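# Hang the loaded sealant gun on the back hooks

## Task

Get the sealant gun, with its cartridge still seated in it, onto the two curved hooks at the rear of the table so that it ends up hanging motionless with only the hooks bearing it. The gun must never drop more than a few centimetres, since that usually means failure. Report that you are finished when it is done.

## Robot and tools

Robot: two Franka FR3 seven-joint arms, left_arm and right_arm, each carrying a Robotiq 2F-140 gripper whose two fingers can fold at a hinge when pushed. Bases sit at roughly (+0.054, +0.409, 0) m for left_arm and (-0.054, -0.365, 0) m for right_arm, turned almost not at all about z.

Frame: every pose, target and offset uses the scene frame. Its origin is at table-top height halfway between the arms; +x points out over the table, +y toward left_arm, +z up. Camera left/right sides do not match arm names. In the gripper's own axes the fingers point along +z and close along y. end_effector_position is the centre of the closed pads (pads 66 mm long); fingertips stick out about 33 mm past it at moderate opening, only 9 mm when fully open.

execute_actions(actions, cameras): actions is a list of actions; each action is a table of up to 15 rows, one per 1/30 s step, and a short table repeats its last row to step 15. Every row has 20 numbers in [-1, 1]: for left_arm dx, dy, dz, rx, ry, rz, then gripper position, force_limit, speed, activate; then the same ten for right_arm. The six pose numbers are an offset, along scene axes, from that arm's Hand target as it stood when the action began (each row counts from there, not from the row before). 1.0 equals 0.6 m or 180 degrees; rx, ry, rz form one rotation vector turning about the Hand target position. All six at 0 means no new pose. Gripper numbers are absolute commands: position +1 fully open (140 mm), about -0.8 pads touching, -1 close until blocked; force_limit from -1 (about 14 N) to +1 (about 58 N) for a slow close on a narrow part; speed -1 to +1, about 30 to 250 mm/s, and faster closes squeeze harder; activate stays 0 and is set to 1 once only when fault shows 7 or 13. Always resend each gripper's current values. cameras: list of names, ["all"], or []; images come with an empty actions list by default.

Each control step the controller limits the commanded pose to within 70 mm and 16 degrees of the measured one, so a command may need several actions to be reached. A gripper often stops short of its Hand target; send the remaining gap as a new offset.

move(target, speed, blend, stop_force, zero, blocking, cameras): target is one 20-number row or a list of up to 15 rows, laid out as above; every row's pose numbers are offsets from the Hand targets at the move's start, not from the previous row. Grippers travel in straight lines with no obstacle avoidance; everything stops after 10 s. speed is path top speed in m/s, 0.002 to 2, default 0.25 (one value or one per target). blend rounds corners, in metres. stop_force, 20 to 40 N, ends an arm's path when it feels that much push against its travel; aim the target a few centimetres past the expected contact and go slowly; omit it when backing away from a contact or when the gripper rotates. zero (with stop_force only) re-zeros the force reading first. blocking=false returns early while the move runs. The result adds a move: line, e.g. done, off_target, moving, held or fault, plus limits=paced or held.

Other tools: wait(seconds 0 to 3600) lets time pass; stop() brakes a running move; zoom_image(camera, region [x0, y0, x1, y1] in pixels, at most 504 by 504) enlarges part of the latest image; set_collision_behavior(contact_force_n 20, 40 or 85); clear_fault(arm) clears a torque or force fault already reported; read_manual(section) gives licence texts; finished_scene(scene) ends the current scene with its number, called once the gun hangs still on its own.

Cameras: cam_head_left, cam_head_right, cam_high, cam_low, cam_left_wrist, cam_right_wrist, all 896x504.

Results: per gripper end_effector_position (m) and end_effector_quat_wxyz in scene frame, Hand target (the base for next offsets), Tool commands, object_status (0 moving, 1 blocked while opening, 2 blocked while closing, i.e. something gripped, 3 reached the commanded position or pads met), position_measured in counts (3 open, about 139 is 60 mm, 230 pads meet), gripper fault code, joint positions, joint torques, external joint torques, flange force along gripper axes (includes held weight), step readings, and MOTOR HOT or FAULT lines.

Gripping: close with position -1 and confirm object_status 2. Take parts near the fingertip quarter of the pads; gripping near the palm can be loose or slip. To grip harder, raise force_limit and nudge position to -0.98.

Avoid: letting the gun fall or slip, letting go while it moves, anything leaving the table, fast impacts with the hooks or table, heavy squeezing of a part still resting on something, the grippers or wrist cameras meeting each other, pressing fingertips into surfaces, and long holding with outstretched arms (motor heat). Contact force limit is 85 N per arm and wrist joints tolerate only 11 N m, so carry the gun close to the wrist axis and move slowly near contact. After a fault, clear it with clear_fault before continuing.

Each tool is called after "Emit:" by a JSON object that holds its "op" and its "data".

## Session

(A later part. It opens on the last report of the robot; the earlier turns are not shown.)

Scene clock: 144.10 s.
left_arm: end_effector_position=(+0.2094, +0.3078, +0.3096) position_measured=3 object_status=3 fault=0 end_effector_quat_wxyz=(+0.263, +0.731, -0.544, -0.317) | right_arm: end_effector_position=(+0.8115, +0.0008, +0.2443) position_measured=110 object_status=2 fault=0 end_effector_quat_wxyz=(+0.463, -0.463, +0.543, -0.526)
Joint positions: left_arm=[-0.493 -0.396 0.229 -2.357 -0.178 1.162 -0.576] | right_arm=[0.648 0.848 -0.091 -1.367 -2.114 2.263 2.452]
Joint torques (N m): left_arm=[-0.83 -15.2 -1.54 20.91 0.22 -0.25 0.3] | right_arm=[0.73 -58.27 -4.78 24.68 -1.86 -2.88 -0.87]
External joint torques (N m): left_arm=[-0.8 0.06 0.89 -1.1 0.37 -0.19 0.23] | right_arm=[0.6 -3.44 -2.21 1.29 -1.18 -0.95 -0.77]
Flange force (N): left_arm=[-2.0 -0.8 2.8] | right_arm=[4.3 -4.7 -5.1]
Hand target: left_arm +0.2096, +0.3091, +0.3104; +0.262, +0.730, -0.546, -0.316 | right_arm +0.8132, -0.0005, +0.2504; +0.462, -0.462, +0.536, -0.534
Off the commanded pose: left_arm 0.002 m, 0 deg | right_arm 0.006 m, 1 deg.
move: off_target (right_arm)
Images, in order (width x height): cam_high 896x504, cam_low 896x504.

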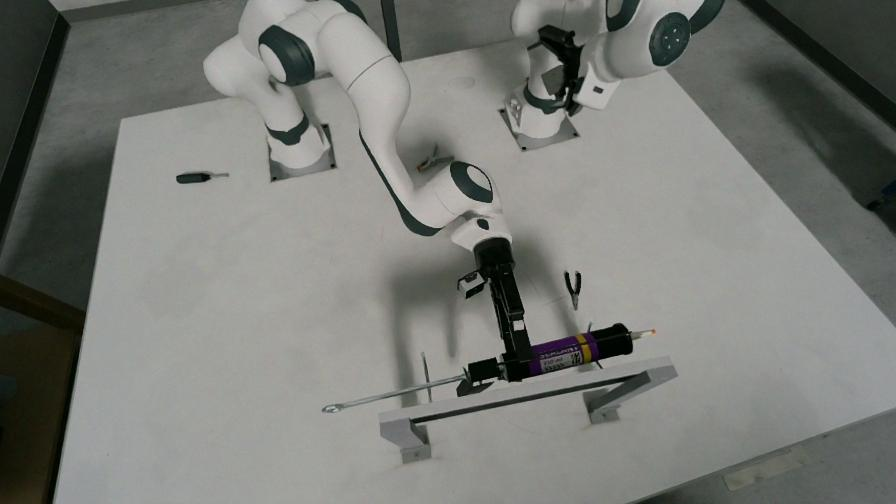

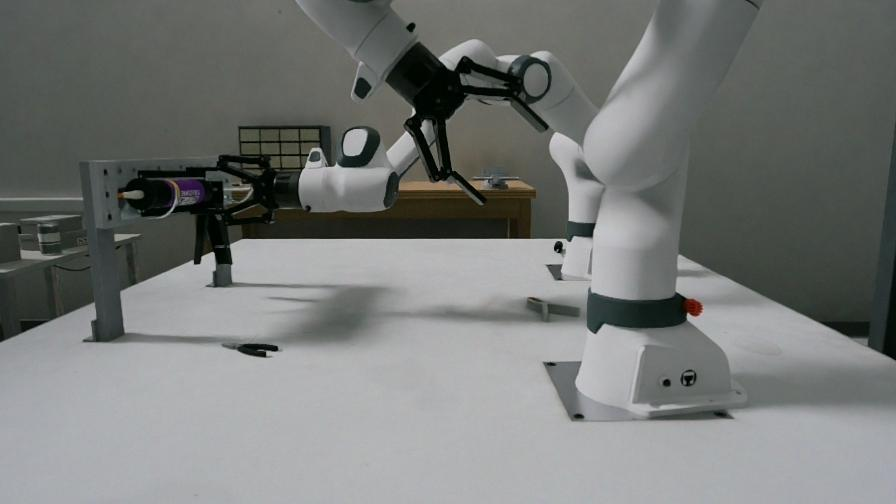

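Emit:
{"op": "move", "data": {"target": [0,0,0,0,0,0,1,0,0,0,-0.003,0,-0.025,0.033,0,0,-1,0,-1,0], "speed": 0.03, "cameras": ["cam_low","cam_high"]}}

Emit:
{"op": "zoom_image", "data": {"camera": "cam_low", "region": [60, 120, 300, 330]}}

Emit:
{"op": "zoom_image", "data": {"camera": "cam_high", "region": [300, 240, 700, 480]}}

Scene clock: 153.20 s.
left_arm: end_effector_position=(+0.2094, +0.3078, +0.3096) position_measured=3 object_status=3 fault=0 end_effector_quat_wxyz=(+0.263, +0.731, -0.544, -0.317) | right_arm: end_effector_position=(+0.8112, -0.0014, +0.2340) position_measured=110 object_status=2 fault=0 end_effector_quat_wxyz=(+0.482, -0.441, +0.563, -0.506)
Joint positions: left_arm=[-0.493 -0.396 0.229 -2.357 -0.178 1.162 -0.576] | right_arm=[0.65 0.86 -0.097 -1.367 -2.114 2.262 2.543]
Joint torques (N m): left_arm=[-0.85 -15.2 -1.54 20.89 0.24 -0.26 0.31] | right_arm=[0.77 -56.89 -3.53 24.03 -0.87 -2.24 0.23]
External joint torques (N m): left_arm=[-0.81 -0.04 0.88 -1.08 0.38 -0.2 0.24] | right_arm=[0.93 -2 -0.62 0.78 -0.19 -0.29 0.34]
Flange force (N): left_arm=[-2.2 -0.6 2.9] | right_arm=[2.6 -2.4 -4.0]
Hand target: left_arm +0.2096, +0.3091, +0.3104; +0.262, +0.730, -0.546, -0.316 | right_arm +0.8114, -0.0005, +0.2354; +0.485, -0.438, +0.563, -0.506
Off the commanded pose: left_arm 0.002 m, 0 deg | right_arm 0.002 m, 1 deg.
move: done
Images, in order (width x height): cam_high 896x504, cam_low 896x504.

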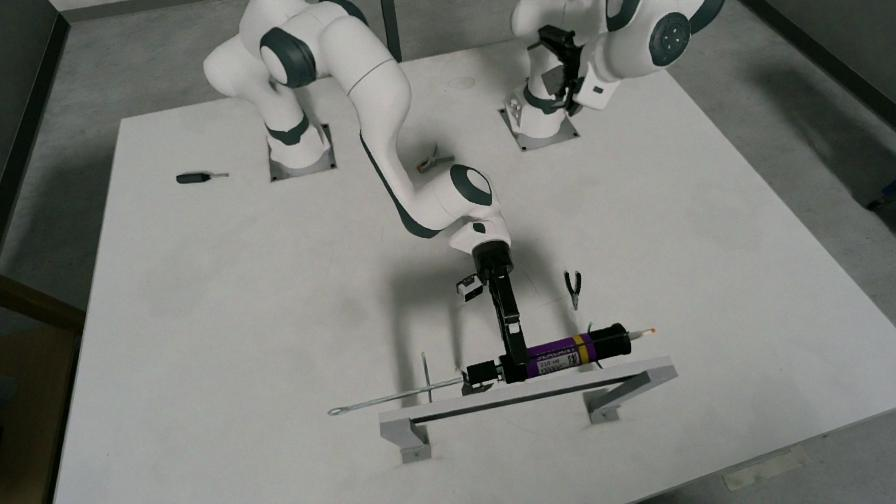

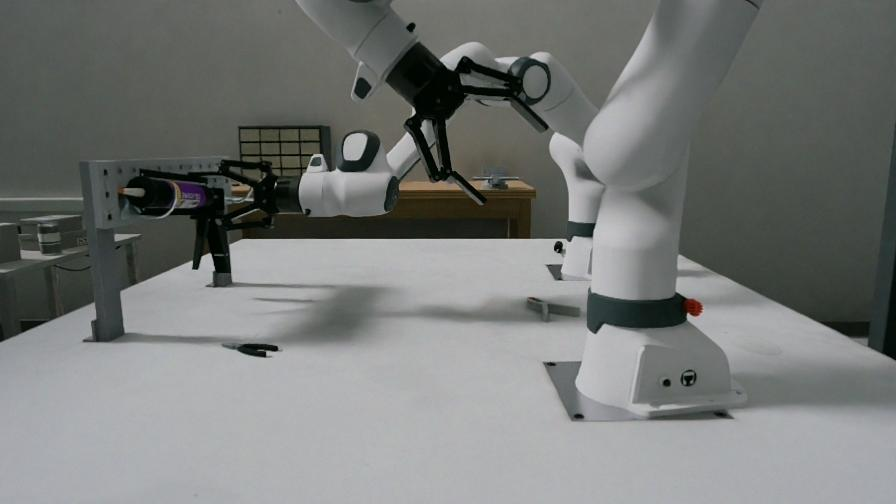

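Scaled by 2.100 from the camera's image (finer frame: 1280x720).

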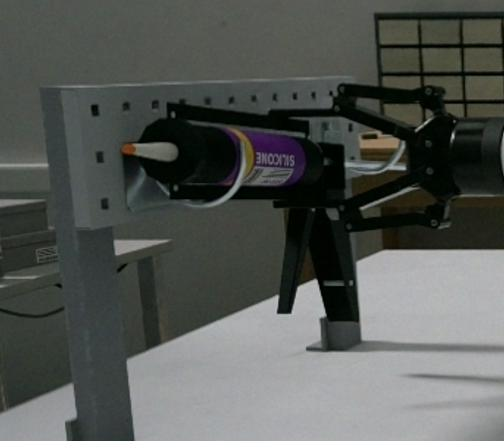

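Scaled by 1.260 from the camera's image (finer frame: 1280x720).

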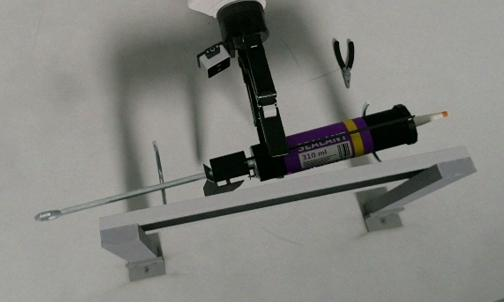

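Emit:
{"op": "move", "data": {"target": [0,0,0,0,0,0,1,0,0,0,0,0,0,0,0,0,0.5,0,-1,0], "cameras": ["cam_low","cam_high","cam_right_wrist"]}}

Emit:
{"op": "zoom_image", "data": {"camera": "cam_low", "region": [60, 120, 300, 330]}}

Scene clock: 157.00 s.
left_arm: end_effector_position=(+0.2094, +0.3078, +0.3096) position_measured=3 object_status=3 fault=0 end_effector_quat_wxyz=(+0.263, +0.731, -0.544, -0.317) | right_arm: end_effector_position=(+0.8113, -0.0010, +0.2346) position_measured=66 object_status=0 fault=0 end_effector_quat_wxyz=(+0.483, -0.440, +0.564, -0.505)
Joint positions: left_arm=[-0.493 -0.396 0.229 -2.357 -0.178 1.162 -0.576] | right_arm=[0.651 0.861 -0.097 -1.366 -2.114 2.262 2.547]
Joint torques (N m): left_arm=[-0.78 -15.17 -1.51 20.94 0.23 -0.27 0.29] | right_arm=[0.74 -56.99 -3.54 23.54 -0.82 -2.14 0.05]
External joint torques (N m): left_arm=[-0.72 0.04 0.94 -1.06 0.38 -0.21 0.22] | right_arm=[0.88 -2.03 -0.63 0.26 -0.14 -0.19 0.15]
Flange force (N): left_arm=[-2.2 -0.8 2.6] | right_arm=[4.0 -3.2 -5.9]
Hand target: left_arm +0.2096, +0.3091, +0.3104; +0.262, +0.730, -0.546, -0.316 | right_arm +0.8114, -0.0005, +0.2354; +0.485, -0.438, +0.563, -0.506
Off the commanded pose: left_arm 0.002 m, 0 deg | right_arm 0.001 m, 0 deg.
move: done
cam_right_wrist: T_world_to_cam=[[-0.03387, 0.08249, -0.99602, 0.26334], [-0.20381, 0.97508, 0.08769, 0.14874], [0.97842, 0.20597, -0.01622, -0.65148]] pos_world=[0.67666, -0.03258, 0.23868]
Images, in order (width x height): cam_high 896x504, cam_low 896x504, cam_right_wrist 896x504.

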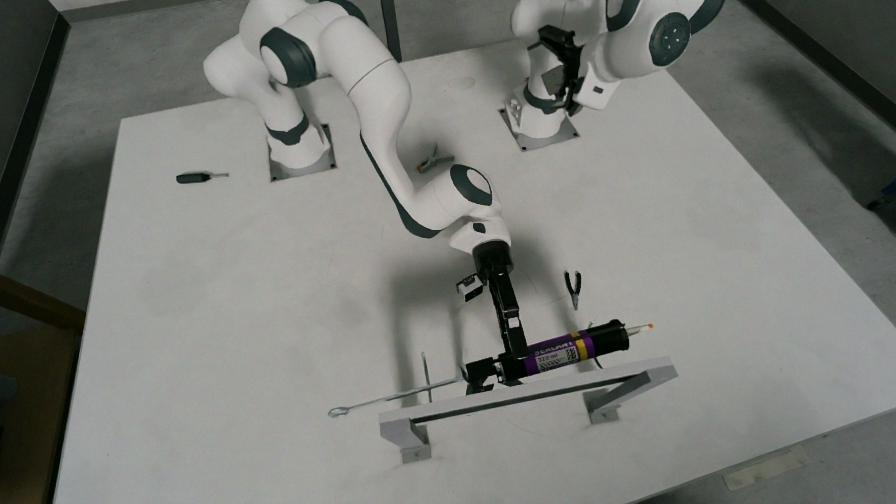

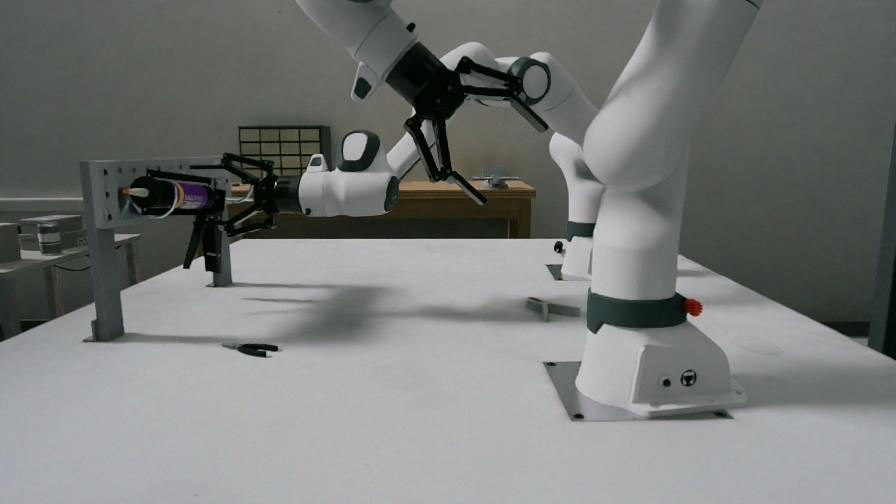

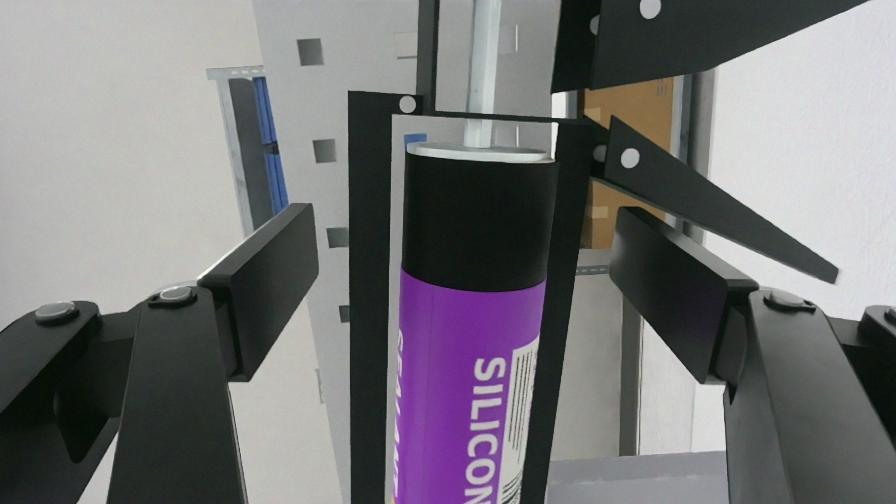

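Scaled by 2.100 from the camera's image (finer frame: 1280x720).

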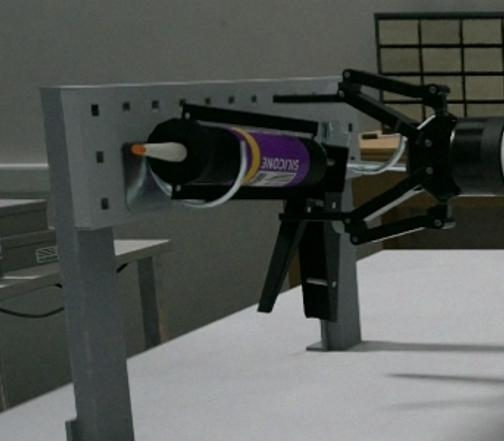

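Emit:
{"op": "move", "data": {"target": [0,0,0,0,0,0,1,0,0,0,-0.36,0.05,0,0,0,0,0.5,0,-1,0], "speed": 0.1, "cameras": ["cam_low","cam_high","cam_right_wrist"]}}

Emit:
{"op": "zoom_image", "data": {"camera": "cam_low", "region": [60, 120, 300, 330]}}

Scene clock: 165.43 s.
left_arm: end_effector_position=(+0.2094, +0.3078, +0.3096) position_measured=3 object_status=3 fault=0 end_effector_quat_wxyz=(+0.263, +0.731, -0.544, -0.317) | right_arm: end_effector_position=(+0.5953, +0.0319, +0.2344) position_measured=66 object_status=3 fault=0 end_effector_quat_wxyz=(+0.484, -0.442, +0.561, -0.506)
Joint positions: left_arm=[-0.493 -0.396 0.229 -2.357 -0.178 1.162 -0.576] | right_arm=[0.912 0.479 -0.031 -2.027 -2.016 1.917 2.679]
Joint velocities: left_arm=[within noise] | right_arm=[-0.001 0 0.001 0 0 -0.003 0.003]
Joint torques (N m): left_arm=[-0.79 -15.16 -1.53 20.93 0.23 -0.25 0.3] | right_arm=[0.33 -45.12 -1.91 19 -0.56 -2.32 0.05]
External joint torques (N m): left_arm=[-0.73 0.09 0.91 -1.03 0.37 -0.18 0.24] | right_arm=[0.47 -2.57 -0.55 -0.41 0.51 -0.17 0.15]
Flange force (N): left_arm=[-2.0 -1.0 2.5] | right_arm=[5.2 -5.9 -5.0]
Hand target: left_arm +0.2096, +0.3091, +0.3104; +0.262, +0.730, -0.546, -0.316 | right_arm +0.5954, +0.0295, +0.2354; +0.485, -0.438, +0.563, -0.506
Off the commanded pose: left_arm 0.002 m, 0 deg | right_arm 0.003 m, 1 deg.
move: done
cam_right_wrist: T_world_to_cam=[[-0.03261, 0.07796, -0.99642, 0.25259], [-0.21003, 0.97416, 0.08309, 0.07743], [0.97715, 0.21199, -0.01539, -0.44655]] pos_world=[0.46084, -0.00046, 0.23838]
Images, in order (width x height): cam_high 896x504, cam_low 896x504, cam_right_wrist 896x504.

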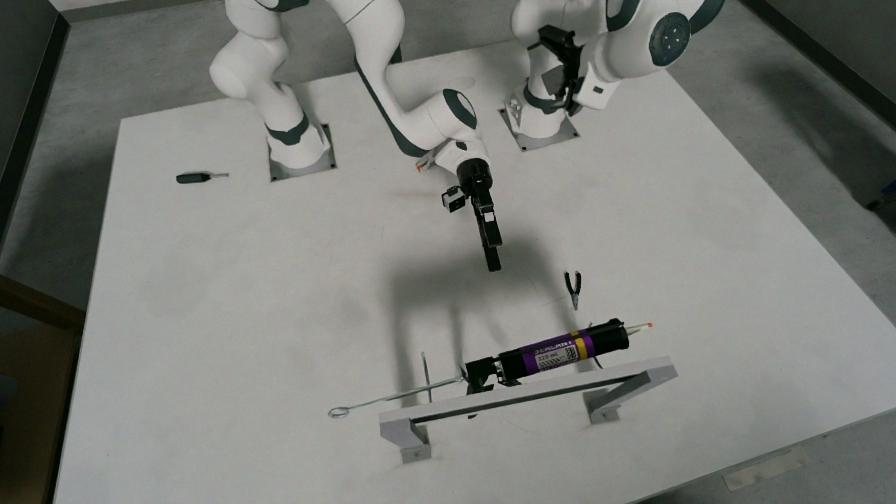

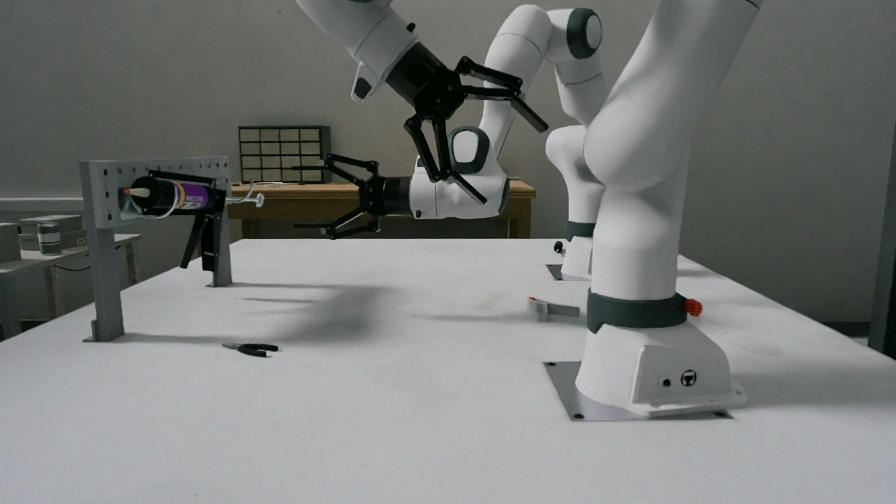

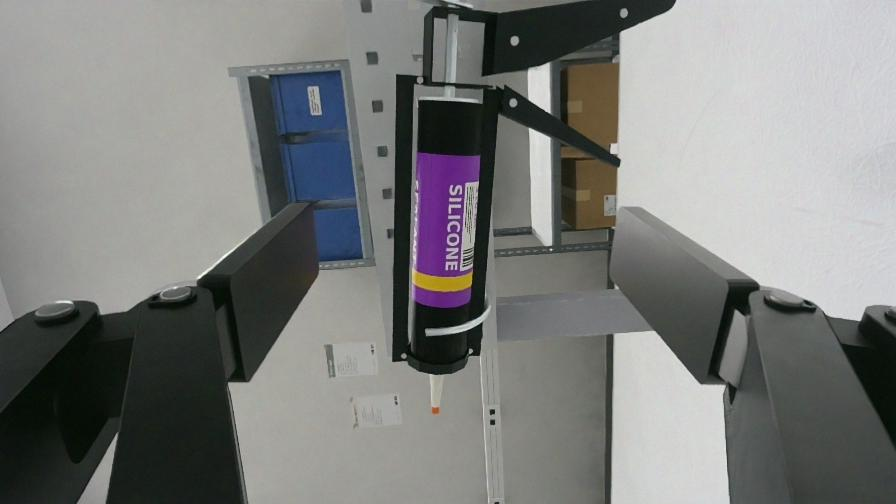

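Scaled by 2.100 from the camera's image (finer frame: 1280x720).

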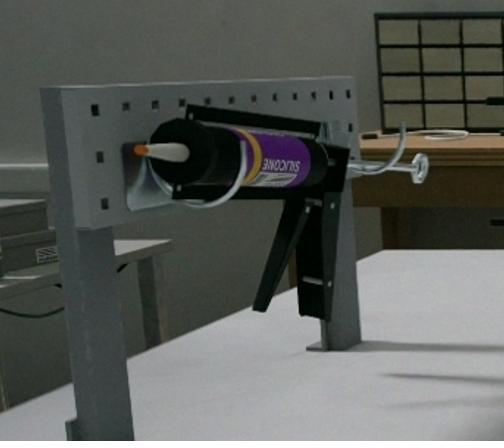

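Emit:
{"op": "finished_scene", "data": {"scene": 3}}

The scene is finished: the task was done.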